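# Mount centrifuge rotor and knob, or mark expired rotor HOLD

## Task

It is 4 September 2026. Read the use-by date for the rotor on the card attached to the centrifuge. If that date is still valid, lower the rotor onto the centrifuge drive until it is fully seated. Then thread the knob onto the top of the shaft, turn it down until it meets the rotor, and tighten it firmly. If the date has passed, do not mount the rotor. Leave it standing where it is and place the HOLD block on top of it. In either case the rotor must never be dropped.

## Robot and tools

ROBOT. There are two Doosan M1013 six-joint arms, left_arm and right_arm. Each carries a Robotiq 2F-85 two-finger gripper. Calibrated bases in the scene frame: left_arm at (-0.006, +0.606, 0) m and right_arm at (-0.012, -0.438, 0) m. Both are almost unrotated (quat_wxyz z terms -0.008 and -0.011). A camera stand sits behind the arms.

FRAMES. Scene frame: the origin is at table-top height, halfway between the nominal bases. +x points out over the table, +z points up, and left_arm is on the +y side. Image sides do not match arm names. Hand positions, quaternions, velocities and wrist-camera poses are given in each arm's own base frame. The table and fixed cameras use the scene frame. Printed hand poses can be off by a few cm, more at long reach. end_effector_position is the point between the closed pads. Fingers point along gripper +z and close along gripper y. A block on the wrist juts about 10 cm toward gripper +x.

JOINT ORDER. Every row and every per-arm list goes waist, shoulder, elbow, forearm roll, wrist pitch, wrist roll. Ranges in rad: elbow -2.792 to 2.792; all other joints -6.283 to 6.283. Real ends may differ by up to 0.010. A call is refused if a target goes more than 0.010 beyond a range and further out than the present angle. "joint sent to its limit" means a joint was clipped at its end.

ROW FORMAT. A row is 18 numbers in one flat list that covers both arms, even if only one arm moves. The first 9 are for left_arm: 6 absolute joint target angles in radians, then gripper position, force_limit and speed. The next 9 are for right_arm in the same order. The three gripper numbers range from -1 to 1. position is absolute: +1 is fully open (85 mm), about -0.8 is where the pads meet, and -1 closes until blocked. force_limit sets how hard the motor pushes. speed runs from about 20 mm/s at -1, through 85 at 0, to 150 at +1. A fast close from a wider opening gives a much firmer grip (roughly 120-245 N per pad). Both start at +1. To keep a gripper unchanged, resend its last three numbers; a 0 counts as a command.

TOOLS.
- execute_actions(actions, cameras): actions is a list of actions. Each action is a table of up to 15 rows, one per 1/30 s step, so 0.5 s per action; a short table repeats its last row. Images come only if actions is empty or cameras lists names (["all"] for all of them).
- move(target, speed, blend, stop_force, zero, blocking, cameras): target is one 18-number row, or a list of up to 15 rows, all absolute. All joints are interpolated together, so hands trace curves, and nothing in the way is avoided. speed is in rad/s for the joint with the farthest to go: 0.01 to 3.92, default 0.5. It can be one value or one per target. blend is a corner radius in rad for lists; the default 0 stops at each target. stop_force is in N, from 10 to 80, applied to both arms. It ends an arm's path when an estimated push against its motion exceeds the value since the last zero. Use it with a low speed, and leave it out when moving away from contact. It may not read near singular poses. zero (default true) re-zeros before the move. blocking=false returns after about 0.5 s while the move runs on; it cannot be combined with stop_force. The result adds a "move:" line: done, off_target, moving, held or fault, plus limits=held if steps were withheld.
- wait(seconds 0 to 10): lets time pass while the last commands hold.
- stop(): brakes a running move. The fingers continue.
- zoom_image(camera, region): region is [x0, y0, x1, y1] in pixels of that camera's latest image, at most 504 x 504. Cameras: cam_head_left, cam_head_right, cam_low, cam_left_wrist, cam_right_wrist, each 672x504. Use this to read the date card.
- clear_fault(arm): clears a reported torque or force fault on left_arm or right_arm.
- read_manual(section): licence texts only.
- finished_scene(scene=1): ends the scene for good.

RESULTS. Results give Joint positions, Joint velocities ("within noise" when still), and Joint targets (what the joints are being driven to now). Tool commands, end-effector pose and velocity, Joint torques, External joint torques, and Flange force along the gripper axes are also shown; the last two include held weight and error. object_status: 0 moving, 1 stopped while opening, 2 stopped while closing (a real grip), 3 at the commanded position or pads closed. Check for 2 after commanding -1. position_measured is in counts: 3 is open, 78 is about 60 mm, 130 is about 40 mm, 180 is about 20 mm, 230 is pads together. "joint command not followed" means the arm-to-arm clearance check altered targets. MOTOR HOT warns of an upcoming over-temperature stop lasting 30-60 s.

MOTION LIMITS. Joint speed caps are 2.09 rad/s (waist, shoulder), 3.14 (elbow) and 3.93 (wrist joints). Targets stay within a fixed lead of the measured angle. Hand speed is capped at 1.8 m/s. To hold a joint still, resend its Joint targets value.

AVOID. A fault stops an arm until clear_fault. It is triggered by contact torque at a joint's limit (waist and shoulder 302, elbow 142, wrist joints 40 N m) or by 144 N of outside force. The arms are stiff, so even a small target past firm contact can fault them; approach slowly. Do not let the arms or a gripper press on each other, and do not close a gripper on the other arm's fingers. Do not drop or fling the rotor, do not release parts while they move, and do not grip hard on something still resting on a support. Avoid slamming fixed or heavy objects, and never let anything fall or be left off the table. Objects may get brief outside nudges. The final state must hold without the robot.

Each tool is called after ">>>" as name(argument=value, ...) on one line, values as JSON.

## Session

>>> execute_actions(actions=[])

Scene clock: 0.00 s.
left_arm: end_effector_position=(+0.3520, -0.1234, +0.2346) position_measured=3 object_status=3 end_effector_quat_wxyz=(-0.491, -0.448, +0.660, -0.349) | right_arm: end_effector_position=(+0.8902, -0.3543, +0.3886) position_measured=3 object_status=3 end_effector_quat_wxyz=(+0.146, +0.875, -0.453, +0.095)
Joint positions: left_arm=[0.222 0.211 2.281 -0.944 1.671 -0.513] | right_arm=[-0.32 0.614 0.957 -0.322 1.431 -2.484]
Joint velocities: within noise
Joint torques (N m): no reading
External joint torques (N m): no reading
Flange force (N): no reading
Joint targets: left_arm=[0.222 0.211 2.281 -0.944 1.671 -0.513] | right_arm=[-0.320 0.614 0.957 -0.322 1.431 -2.484]
Tool commands: left_gripper/position=+1.0 left_gripper/force_limit=+1.0 left_gripper/speed=+1.0 right_gripper/position=+1.0 right_gripper/force_limit=+1.0 right_gripper/speed=+1.0

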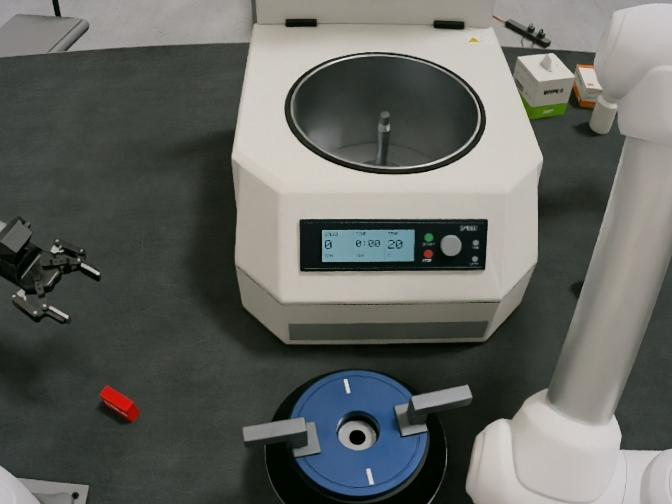

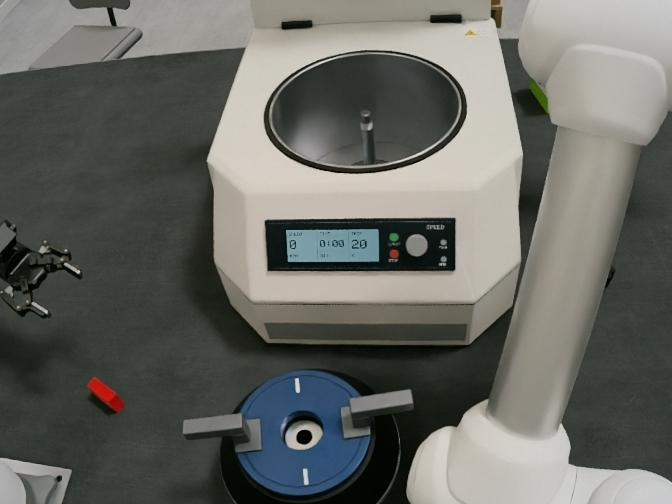

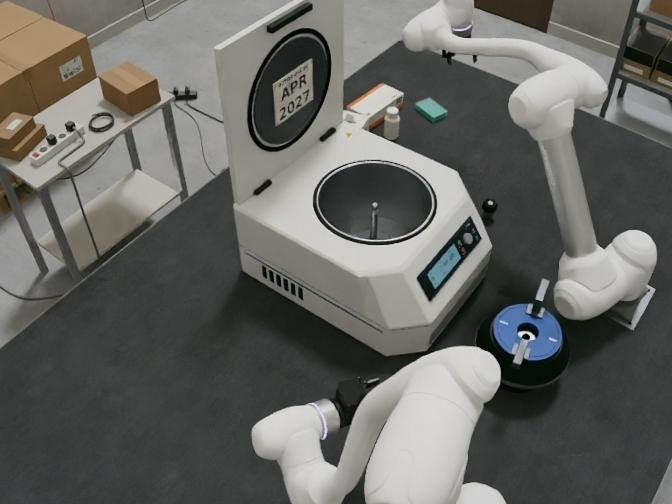

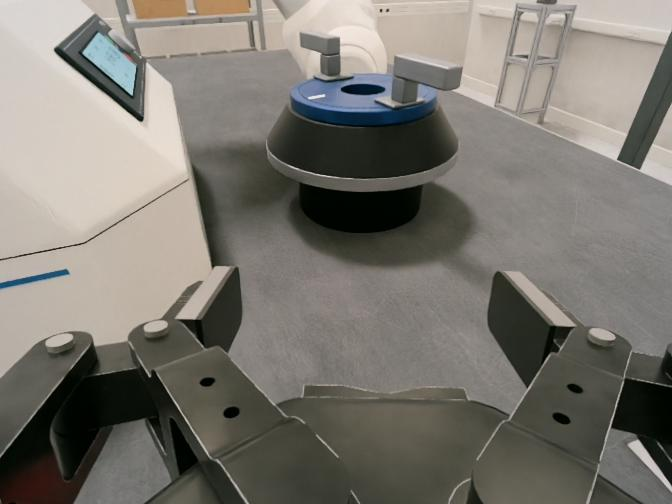

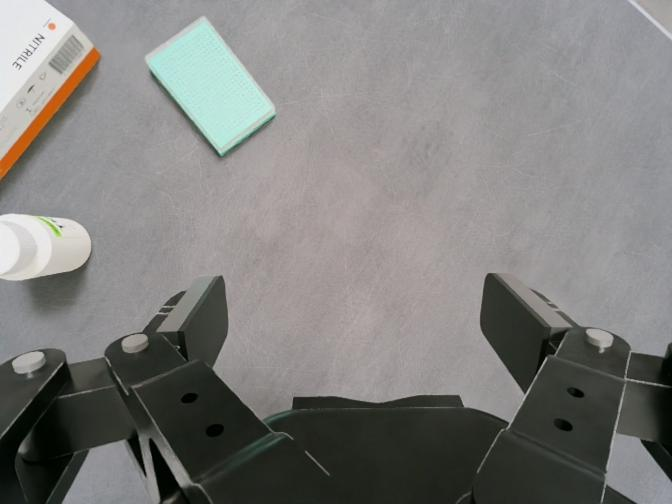

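>>> zoom_image(camera="cam_low", region=[240, 50, 340, 150])

>>> zoom_image(camera="cam_low", region=[440, 160, 600, 400])

>>> zoom_image(camera="cam_head_left", region=[230, 350, 490, 504])

>>> zoom_image(camera="cam_low", region=[300, 140, 450, 250])

>>> zoom_image(camera="cam_left_wrist", region=[220, 10, 504, 250])

>>> zoom_image(camera="cam_head_left", region=[270, 40, 500, 180])

Scaled by 5.040 from the camera's 672x504 image, which has a finer 960x720 frame.

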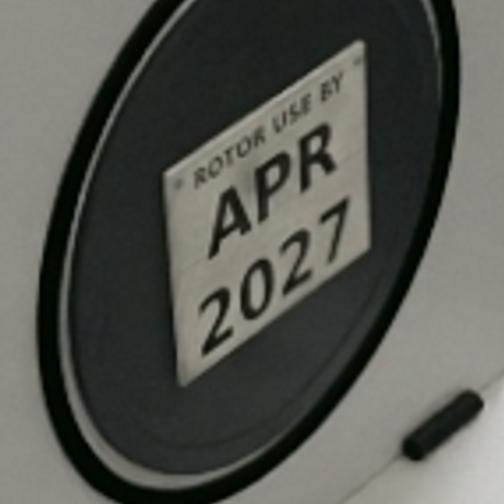

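Scaled by 2.100 from the camera's 672x504 image, which has a finer 960x720 frame.

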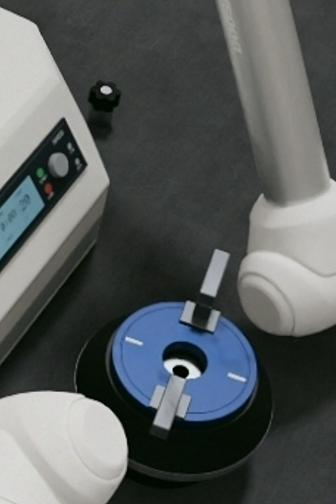

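Scaled by 1.938 from the camera's 672x504 image, which has a finer 960x720 frame.

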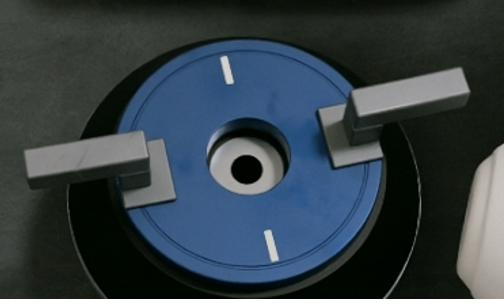

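Scaled by 3.360 from the camera's 672x504 image, which has a finer 960x720 frame.

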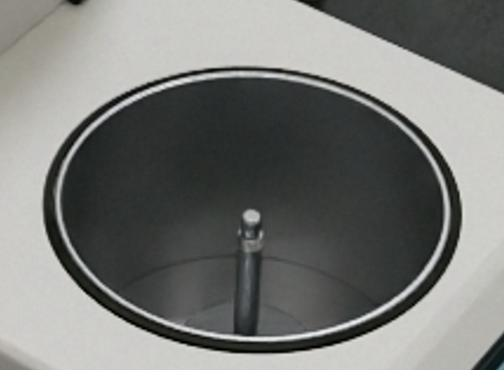

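Scaled by 1.775 from the camera's 672x504 image, which has a finer 960x720 frame.

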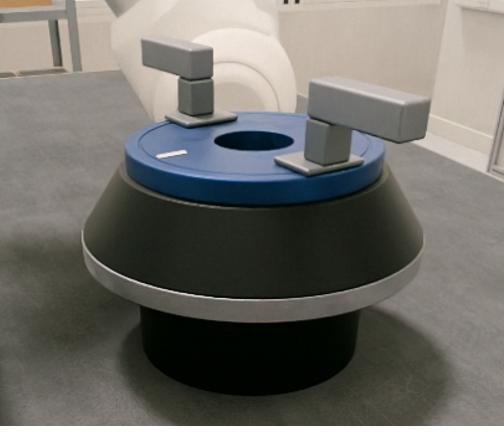

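Scaled by 2.191 from the camera's 672x504 image, which has a finer 960x720 frame.

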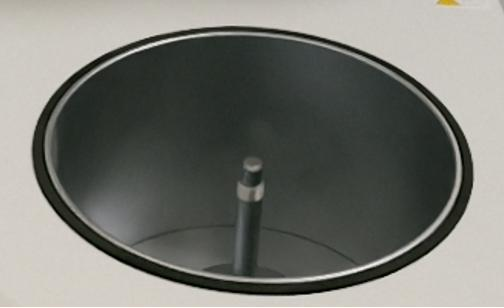

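>>> move(target=[[0.222,-0.094,1.721,-0.5,1.6,-0.2,1,1,1,-0.32,0.3,1.1,-0.2,1.6,-1.9,1,1,1],[-1.307,-0.094,1.721,0,1.515,0.264,1,1,1,0.44,0.138,1.213,0,1.79,-1.131,1,1,1]], speed=0.7, blend=[0.15, 0], cameras=["all"])

Scene clock: 8.67 s.
left_arm: end_effector_position=(+0.1637, -0.4735, +0.4500) position_measured=3 object_status=3 end_effector_quat_wxyz=(+0.000, +0.707, +0.707, +0.000) | right_arm: end_effector_position=(+0.5562, +0.3000, +0.6001) position_measured=3 object_status=3 end_effector_quat_wxyz=(+0.000, +0.707, -0.707, +0.000)
Joint positions: left_arm=[-1.307 -0.094 1.721 0 1.515 0.264] | right_arm=[0.44 0.138 1.213 0 1.79 -1.131]
Joint torques (N m): left_arm=[2 -32.76 -42.93 3.44 0.21 -0.22] | right_arm=[0.55 -53.48 -42.29 4.66 -0.03 0.5]
External joint torques (N m): left_arm=[-2.02 -0.28 -0.18 0.98 -0.14 0.22] | right_arm=[-0.6 -3.65 -0.1 -0.42 0.05 -0.5]
Flange force (N): left_arm=[-0.8 -3.5 -0.1] | right_arm=[4.4 4.5 1.0]
Joint targets: left_arm=[-1.307 -0.094 1.721 0.000 1.515 0.264] | right_arm=[0.440 0.138 1.213 0.000 1.790 -1.131]
move: done

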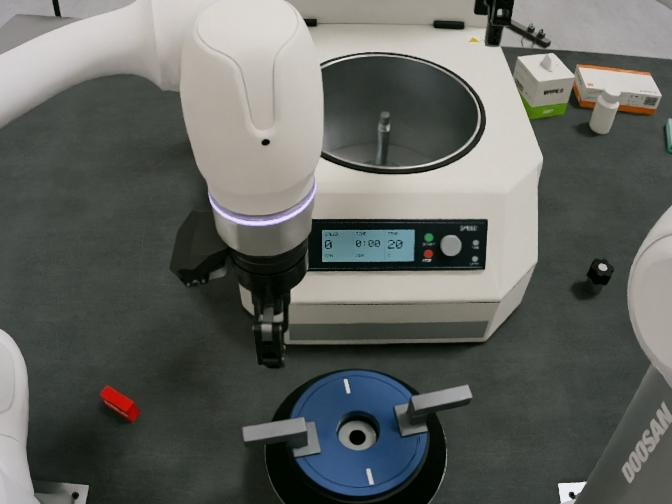

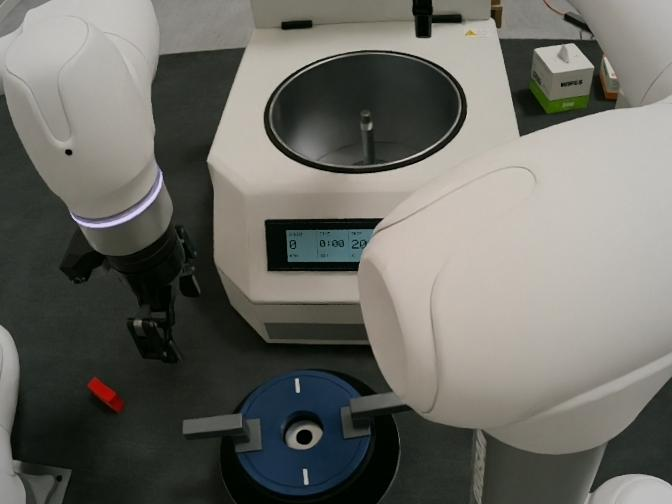

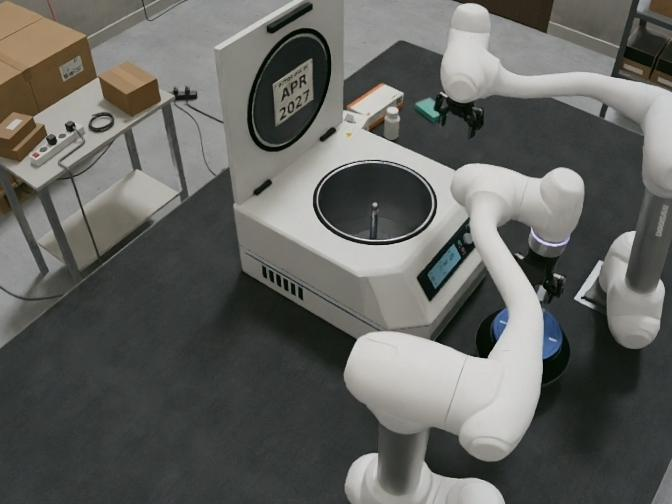

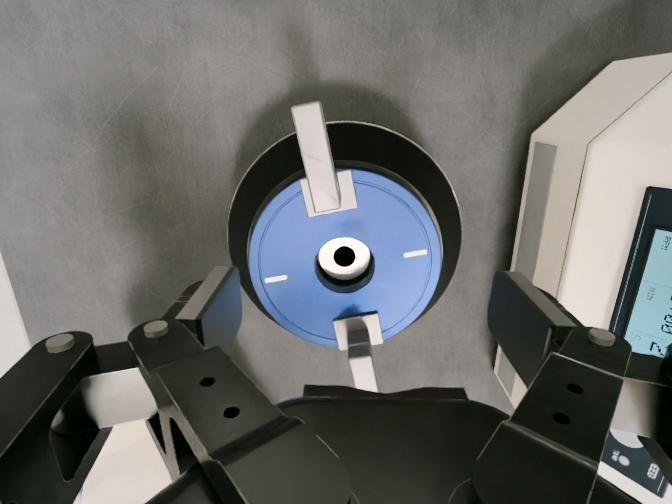

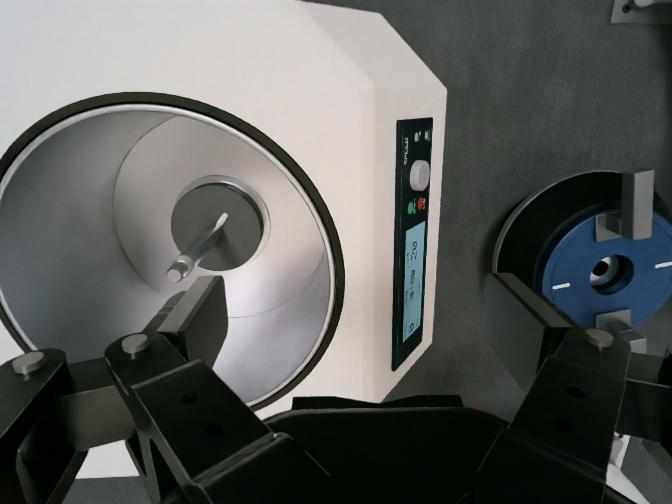

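>>> zoom_image(camera="cam_left_wrist", region=[210, 90, 480, 400])

>>> zoom_image(camera="cam_right_wrist", region=[0, 80, 350, 420])

Scaled by 1.626 from the camera's 672x504 image, which has a finer 960x720 frame.

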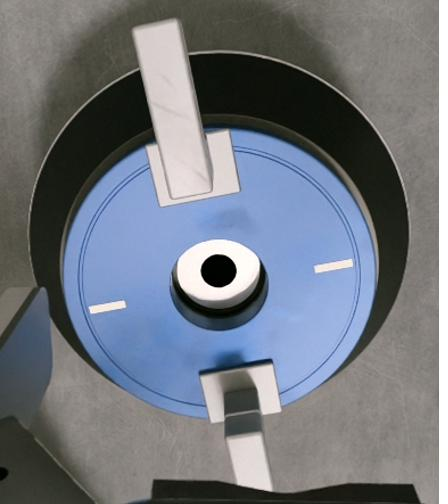

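Scaled by 1.440 from the camera's 672x504 image, which has a finer 960x720 frame.

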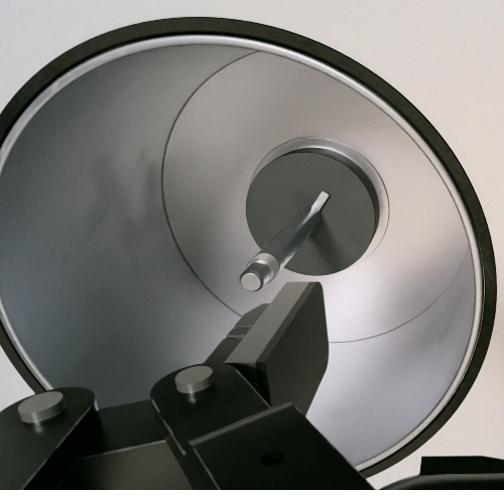

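>>> move(target=[-1.307,-0.094,1.721,0,1.515,0.264,1,1,1,0.4304,0.4952,0.8222,0,1.8242,-1.1404,1,1,1], speed=0.6, cameras=["cam_right_wrist","cam_head_left","cam_head_right","cam_low"])

>>> zoom_image(camera="cam_right_wrist", region=[180, 100, 500, 400])

Scene clock: 13.03 s.
left_arm: end_effector_position=(+0.1636, -0.4735, +0.4500) position_measured=3 object_status=3 end_effector_quat_wxyz=(+0.000, +0.707, +0.707, +0.000) | right_arm: end_effector_position=(+0.7452, +0.3800, +0.5499) position_measured=3 object_status=3 end_effector_quat_wxyz=(+0.000, +0.707, -0.707, +0.000)
Joint positions: left_arm=[-1.307 -0.094 1.721 0 1.515 0.264] | right_arm=[0.43 0.495 0.822 0 1.824 -1.14]
Joint torques (N m): left_arm=[1.84 -33.04 -42.93 3.47 0.22 -0.19] | right_arm=[0.32 -88.09 -42.17 4.59 -0.06 0.44]
External joint torques (N m): left_arm=[-1.82 -0.17 -0.38 0.96 -0.16 0.19] | right_arm=[-0.46 -4.03 0.37 -0.41 0.08 -0.44]
Flange force (N): left_arm=[-1.1 -3.0 -0.4] | right_arm=[5.4 8.2 3.1]
Joint targets: left_arm=[-1.307 -0.094 1.721 0.000 1.515 0.264] | right_arm=[0.430 0.495 0.822 0.000 1.824 -1.140]
move: done
Images, in order (width x height): cam_head_left 672x504, cam_head_right 672x504, cam_low 672x504, cam_right_wrist 672x504.

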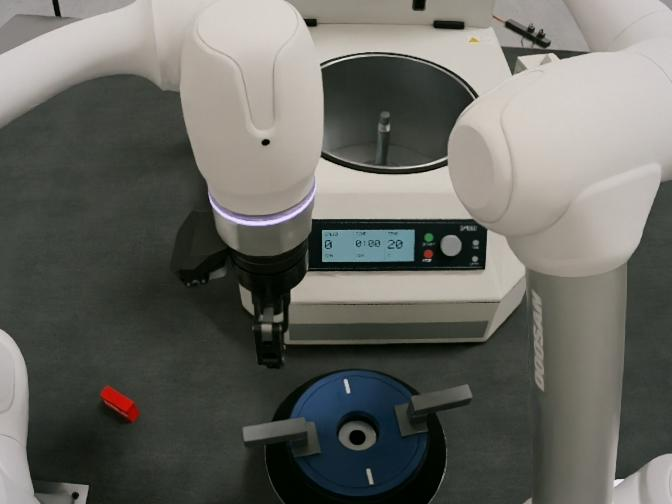

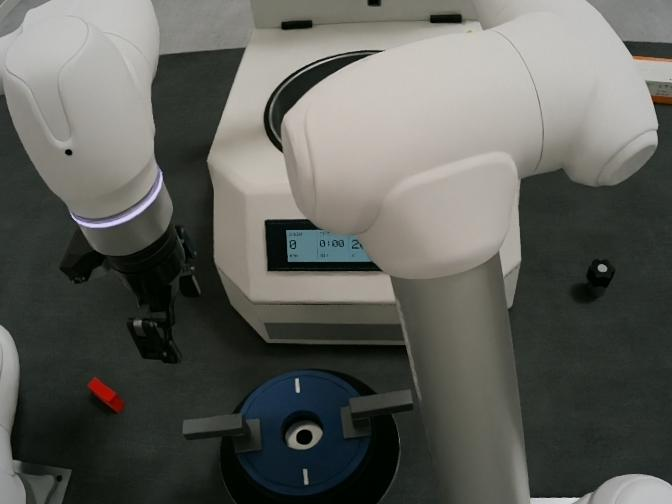

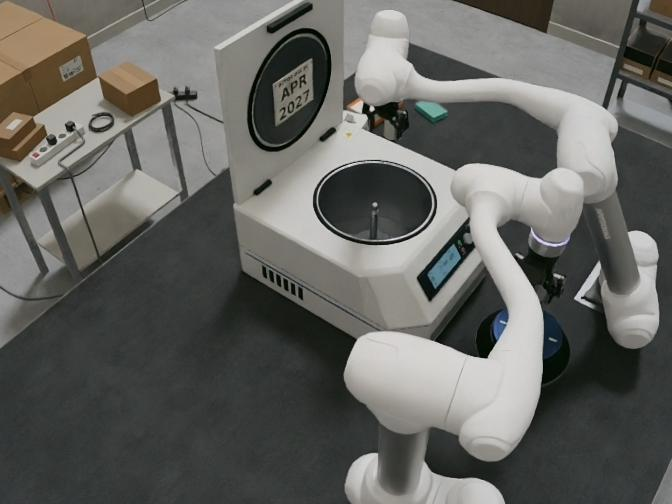

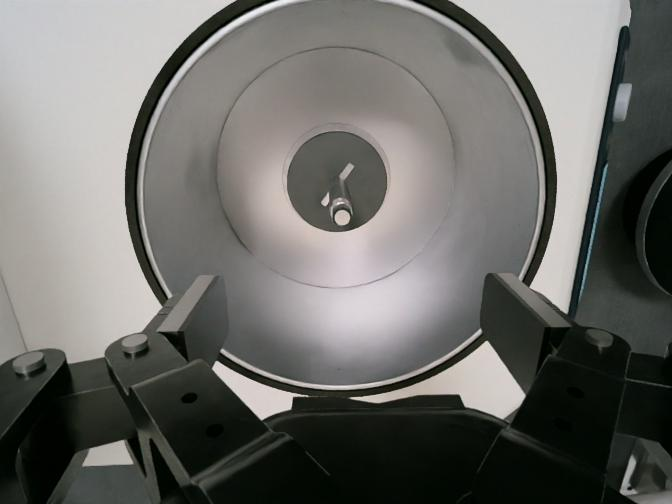

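Scaled by 1.575 from the camera's 672x504 image, which has a finer 960x720 frame.

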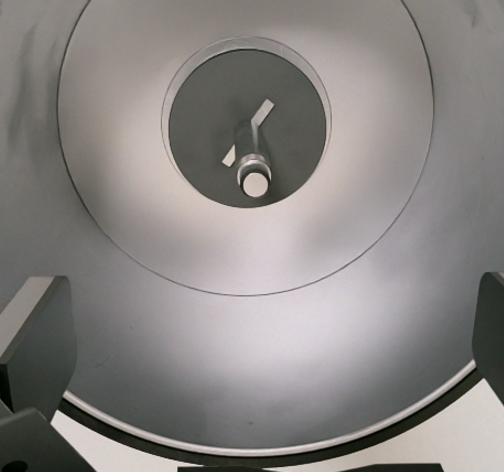

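>>> move(target=[[-1.3292,-0.1161,1.9586,0,1.2991,0.0864,1,1,1,1.0202,-0.2801,1.7793,0,1.6424,-0.7122,1,1,1],[-1.3292,-0.1161,1.9586,0,1.2991,0.0864,1,1,1,1.0202,-0.2556,2.0683,0,1.3289,-0.7122,1,1,1]], speed=0.6, blend=[0.1,0], cameras=["all"])

>>> zoom_image(camera="cam_left_wrist", region=[150, 0, 560, 400])

>>> zoom_image(camera="cam_right_wrist", region=[150, 0, 560, 400])

Scene clock: 19.87 s.
left_arm: end_effector_position=(+0.1452, -0.4449, +0.3299) position_measured=3 object_status=3 end_effector_quat_wxyz=(+0.000, +0.650, +0.760, +0.000) | right_arm: end_effector_position=(+0.1726, +0.3470, +0.3301) position_measured=3 object_status=3 end_effector_quat_wxyz=(+0.000, +0.762, -0.648, +0.000)
Joint positions: left_arm=[-1.329 -0.116 1.959 0 1.299 0.086] | right_arm=[1.02 -0.256 2.068 0 1.329 -0.712]
Joint torques (N m): left_arm=[1.8 -29.19 -41.34 3.28 0.2 -0.21] | right_arm=[0.86 -12.68 -43.03 4.61 -0.02 0.45]
External joint torques (N m): left_arm=[-1.65 -0.13 -0.3 0.97 -0.13 0.21] | right_arm=[-0.83 -2.52 1.05 -0.38 0.07 -0.45]
Flange force (N): left_arm=[-0.5 -3.0 -0.3] | right_arm=[6.9 0.9 0.4]
Joint targets: left_arm=[-1.329 -0.116 1.959 0.000 1.299 0.086] | right_arm=[1.020 -0.256 2.068 0.000 1.329 -0.712]
move: done

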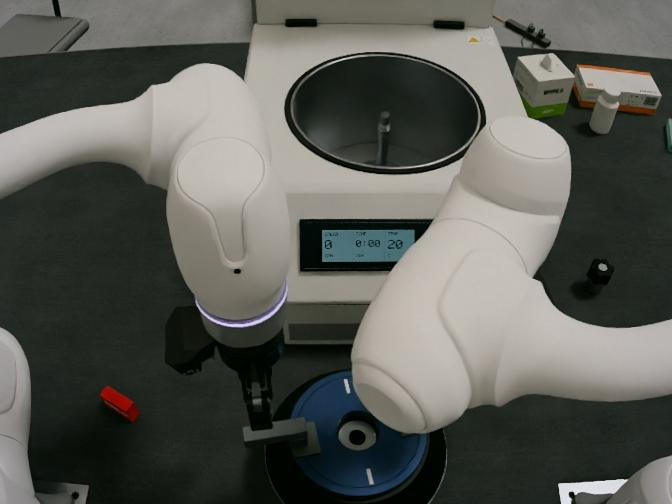

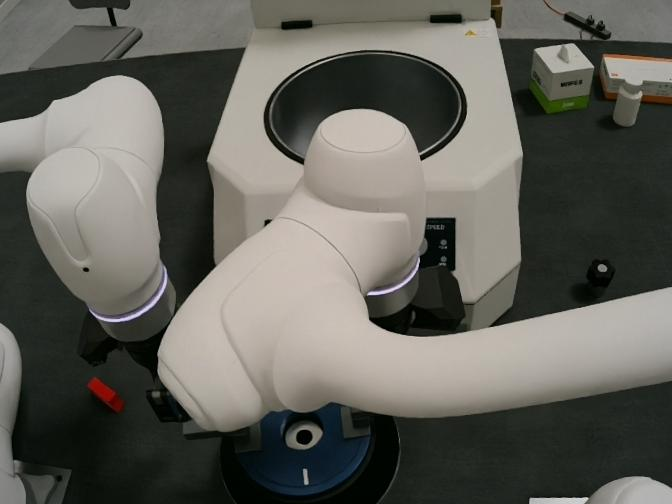

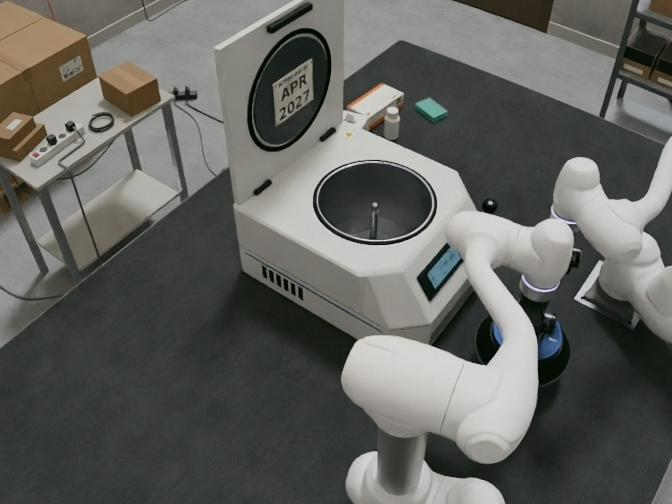

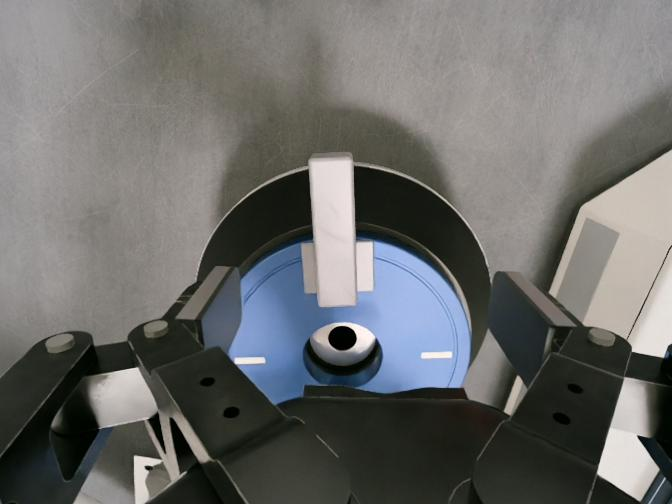

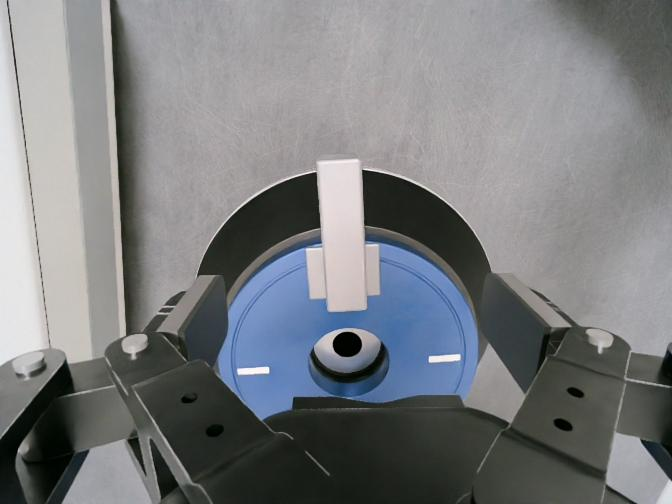

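Scaled by 1.229 from the camera's 672x504 image, which has a finer 960x720 frame.

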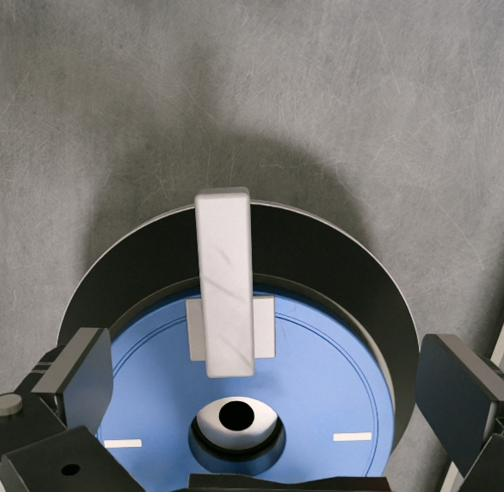

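Scaled by 1.229 from the camera's 672x504 image, which has a finer 960x720 frame.

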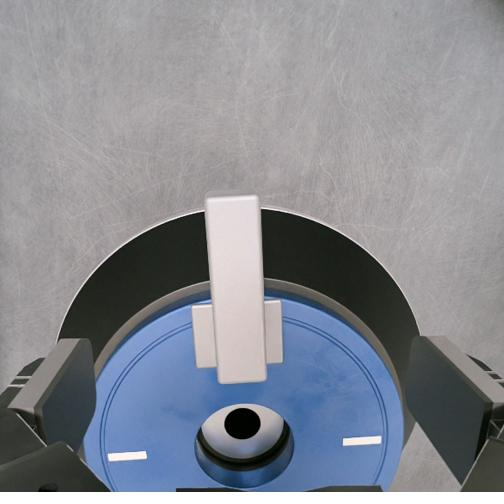

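>>> move(target=[-1.3517,-0.0233,2.1335,0,1.0314,0.0254,1,1,1,1.0086,-0.1529,2.2482,0,1.0463,-0.7734,1,1,1], speed=0.15, stop_force=25, cameras=["cam_left_wrist","cam_right_wrist","cam_low"])

Scene clock: 24.63 s.
left_arm: end_effector_position=(+0.1348, -0.4466, +0.1968) position_measured=3 object_status=3 end_effector_quat_wxyz=(+0.000, +0.635, +0.772, +0.000) | right_arm: end_effector_position=(+0.1784, +0.3479, +0.1970) position_measured=3 object_status=3 end_effector_quat_wxyz=(+0.000, +0.778, -0.629, +0.000)
Joint positions: left_arm=[-1.352 -0.023 2.134 0 1.031 0.025] | right_arm=[1.009 -0.153 2.248 0 1.046 -0.773]
Joint torques (N m): left_arm=[1.69 -33.47 -36.81 2.81 0.21 -0.19] | right_arm=[0.56 -18.82 -37.74 4.13 0.02 0.45]
External joint torques (N m): left_arm=[-1.81 -1.03 -0.24 0.96 -0.14 0.19] | right_arm=[-0.53 -2.58 0.26 -0.37 0.03 -0.45]
Flange force (N): left_arm=[1.2 -3.6 -1.0] | right_arm=[5.7 1.4 -2.4]
Joint targets: left_arm=[-1.352 -0.023 2.133 0.000 1.031 0.025] | right_arm=[1.009 -0.153 2.248 0.000 1.046 -0.773]
move: done
Images, in order (width x height): cam_low 672x504, cam_left_wrist 672x504, cam_right_wrist 672x504.

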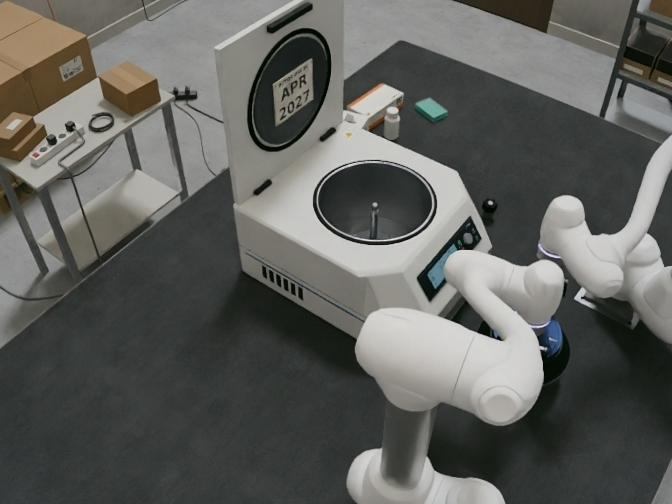

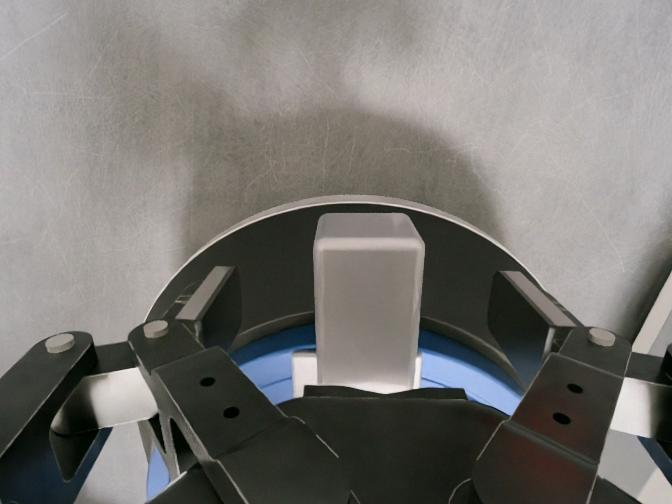

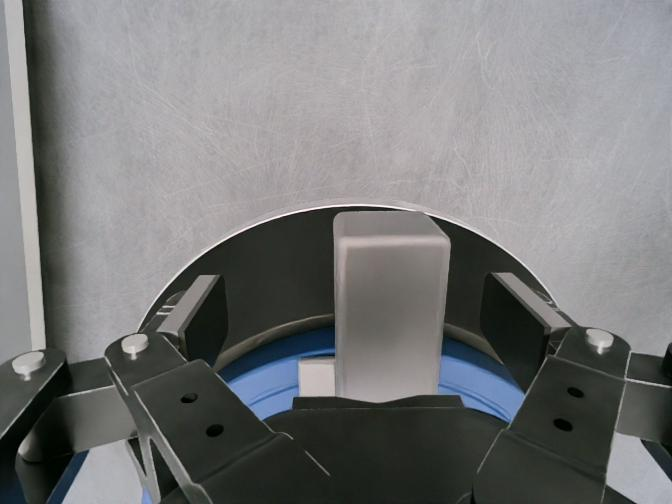

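>>> move(target=[-1.3517,-0.0233,2.1335,0,1.0314,0.0254,1,1,1,1.0230,-0.1614,2.2551,0,1.0479,-0.7590,1,1,1], speed=0.15, cameras=["cam_left_wrist","cam_right_wrist"])

Scene clock: 26.87 s.
left_arm: end_effector_position=(+0.1348, -0.4466, +0.1968) position_measured=3 object_status=3 end_effector_quat_wxyz=(+0.000, +0.635, +0.772, +0.000) | right_arm: end_effector_position=(+0.1709, +0.3463, +0.1969) position_measured=3 object_status=3 end_effector_quat_wxyz=(+0.000, +0.778, -0.629, +0.000)
Joint positions: left_arm=[-1.352 -0.023 2.133 0 1.031 0.025] | right_arm=[1.023 -0.161 2.255 0 1.048 -0.759]
Joint torques (N m): left_arm=[1.9 -34.41 -36.8 2.89 0.21 -0.19] | right_arm=[0.53 -17.88 -37.79 4.15 -0.03 0.48]
External joint torques (N m): left_arm=[-1.76 -0.29 -0.46 0.91 -0.15 0.19] | right_arm=[-0.55 -2.23 0.47 -0.39 0.08 -0.48]
Flange force (N): left_arm=[-0.3 -3.3 -0.5] | right_arm=[5.6 1.0 -1.9]
Joint targets: left_arm=[-1.352 -0.023 2.133 0.000 1.031 0.025] | right_arm=[1.023 -0.161 2.255 0.000 1.048 -0.759]
move: done
Images, in order (width x height): cam_left_wrist 672x504, cam_right_wrist 672x504.

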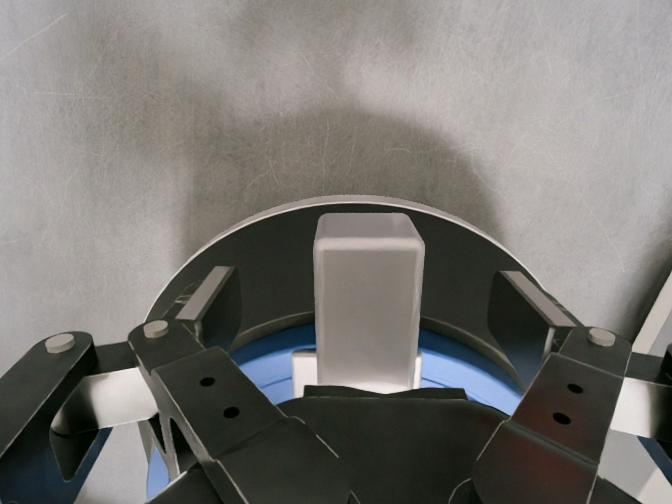

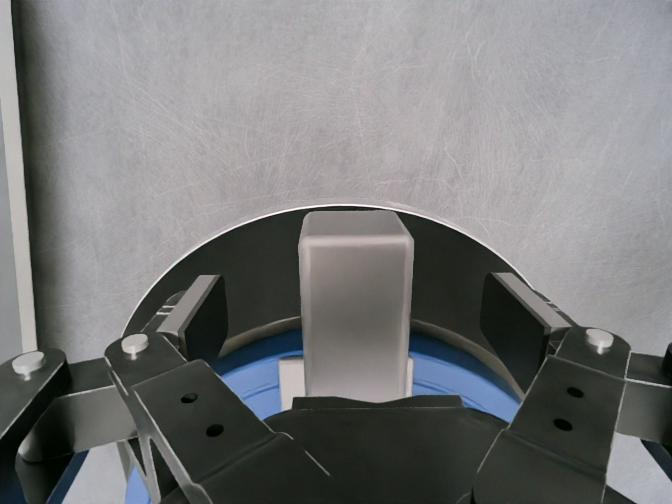

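>>> move(target=[[-1.3517,-0.1512,1.6808,0,1.612,0.0254,1,1,1,1.0230,-0.2801,1.7793,0,1.6424,-0.7590,1,1,1],[-0.7551,0.4872,1.0691,0,1.5853,-0.1198,1,1,1,0.3385,0.5993,0.8930,0,1.6493,-2.174,1,1,1]], speed=0.5, blend=[0.1,0], cameras=["all"])

>>> zoom_image(camera="cam_left_wrist", region=[200, 200, 500, 420])

>>> zoom_image(camera="cam_right_wrist", region=[200, 200, 500, 420])

Scene clock: 30.57 s.
left_arm: end_effector_position=(+0.1822, -0.4825, +0.5037) position_measured=3 object_status=3 end_effector_quat_wxyz=(+0.000, +0.599, +0.801, +0.000) | right_arm: end_effector_position=(+0.2169, +0.3738, +0.5113) position_measured=3 object_status=3 end_effector_quat_wxyz=(+0.000, +0.797, -0.604, +0.000)
Joint positions: left_arm=[-1.277 -0.071 1.604 0 1.609 0.007] | right_arm=[0.965 -0.206 1.705 0 1.643 -0.879]
Joint torques (N m): left_arm=[1.83 -35.19 -42.88 3.43 0.2 -0.2] | right_arm=[0.73 -18.25 -43.41 4.73 -0.02 0.5]
External joint torques (N m): left_arm=[-1.84 -0.35 -0.32 0.97 -0.14 0.2] | right_arm=[-0.69 -3.41 0.3 -0.4 0.07 -0.5]
Flange force (N): left_arm=[0.1 -3.2 -0.3] | right_arm=[6.3 2.5 0.8]
Joint targets: left_arm=[-1.277 -0.071 1.604 0.000 1.609 0.007] | right_arm=[0.965 -0.206 1.705 0.000 1.643 -0.879]
move: held (right_arm; a check stopped the path), off_target (left_arm; braked when a check withheld steps of right_arm); path passed 1 of 2 targets; limits=held; left_arm: the shoulder is farthest, 0.558 rad from its target; right_arm: the wrist roll is farthest, 1.295 rad from its target
joint command not followed: on one or more control steps a check withheld the commanded joint targets of the right arm, and it was not sent them on those steps.
cause: the commanded joint targets, or the way to them, would bring a part of the robot too close to another arm (a part of this arm just beyond the forearm roll and a part of the left arm just beyond the wrist pitch, along the way the arms are being sent, or toward where that arm still pushes).

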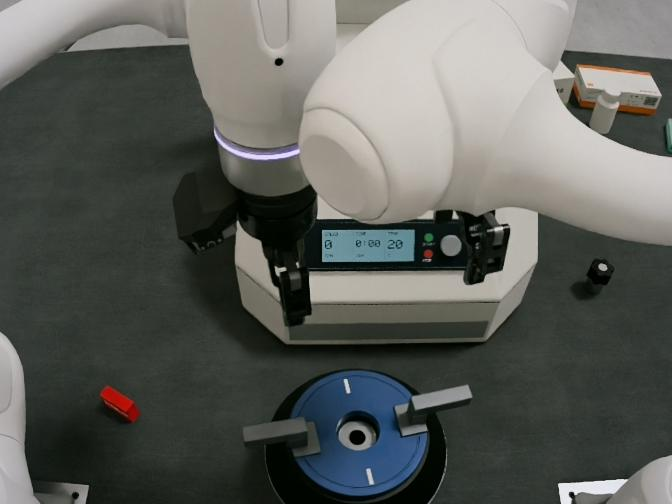

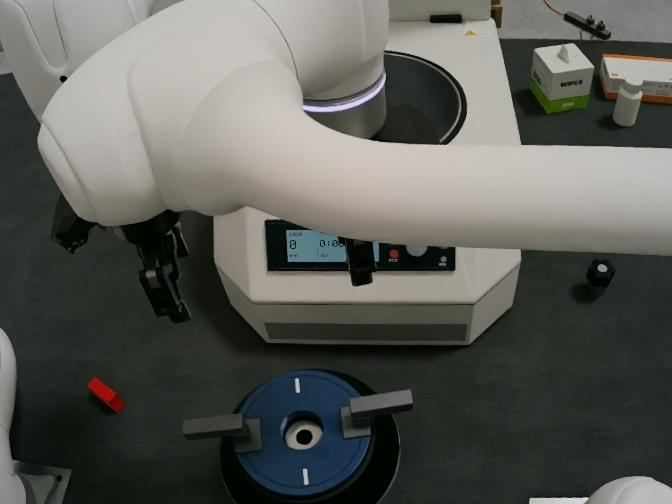

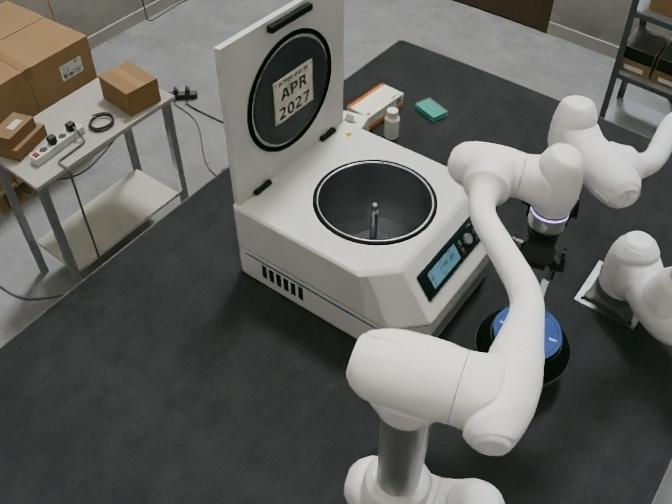

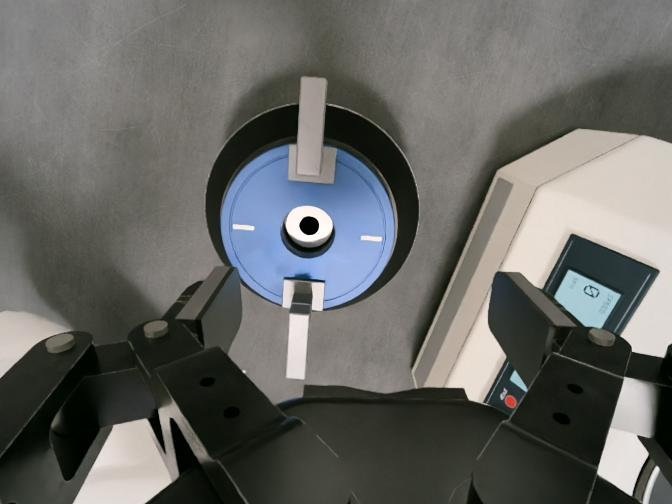

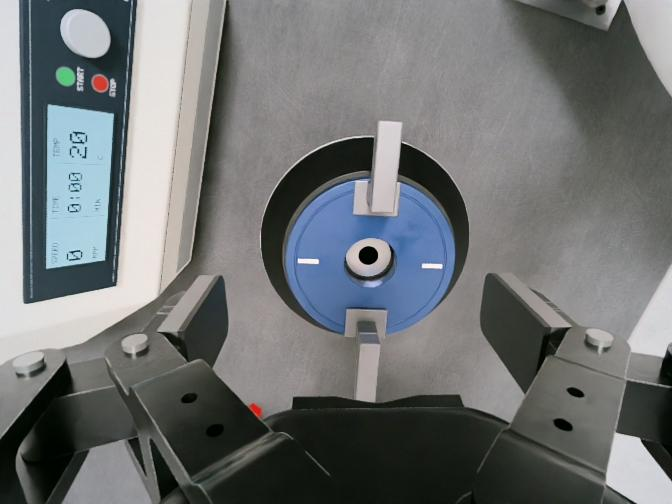

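Scaled by 1.680 from the camera's 672x504 image, which has a finer 960x720 frame.

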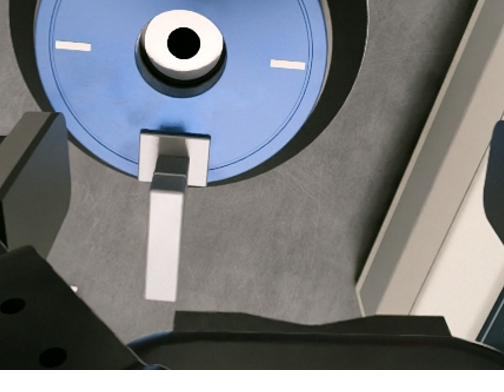

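Scaled by 1.680 from the camera's 672x504 image, which has a finer 960x720 frame.

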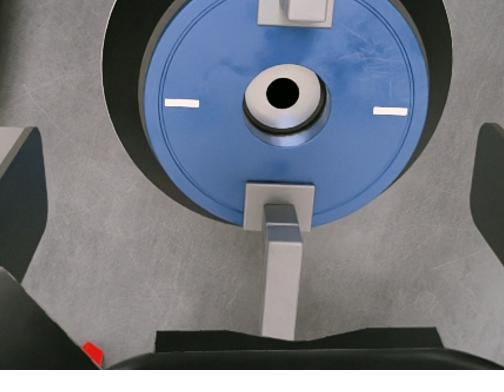

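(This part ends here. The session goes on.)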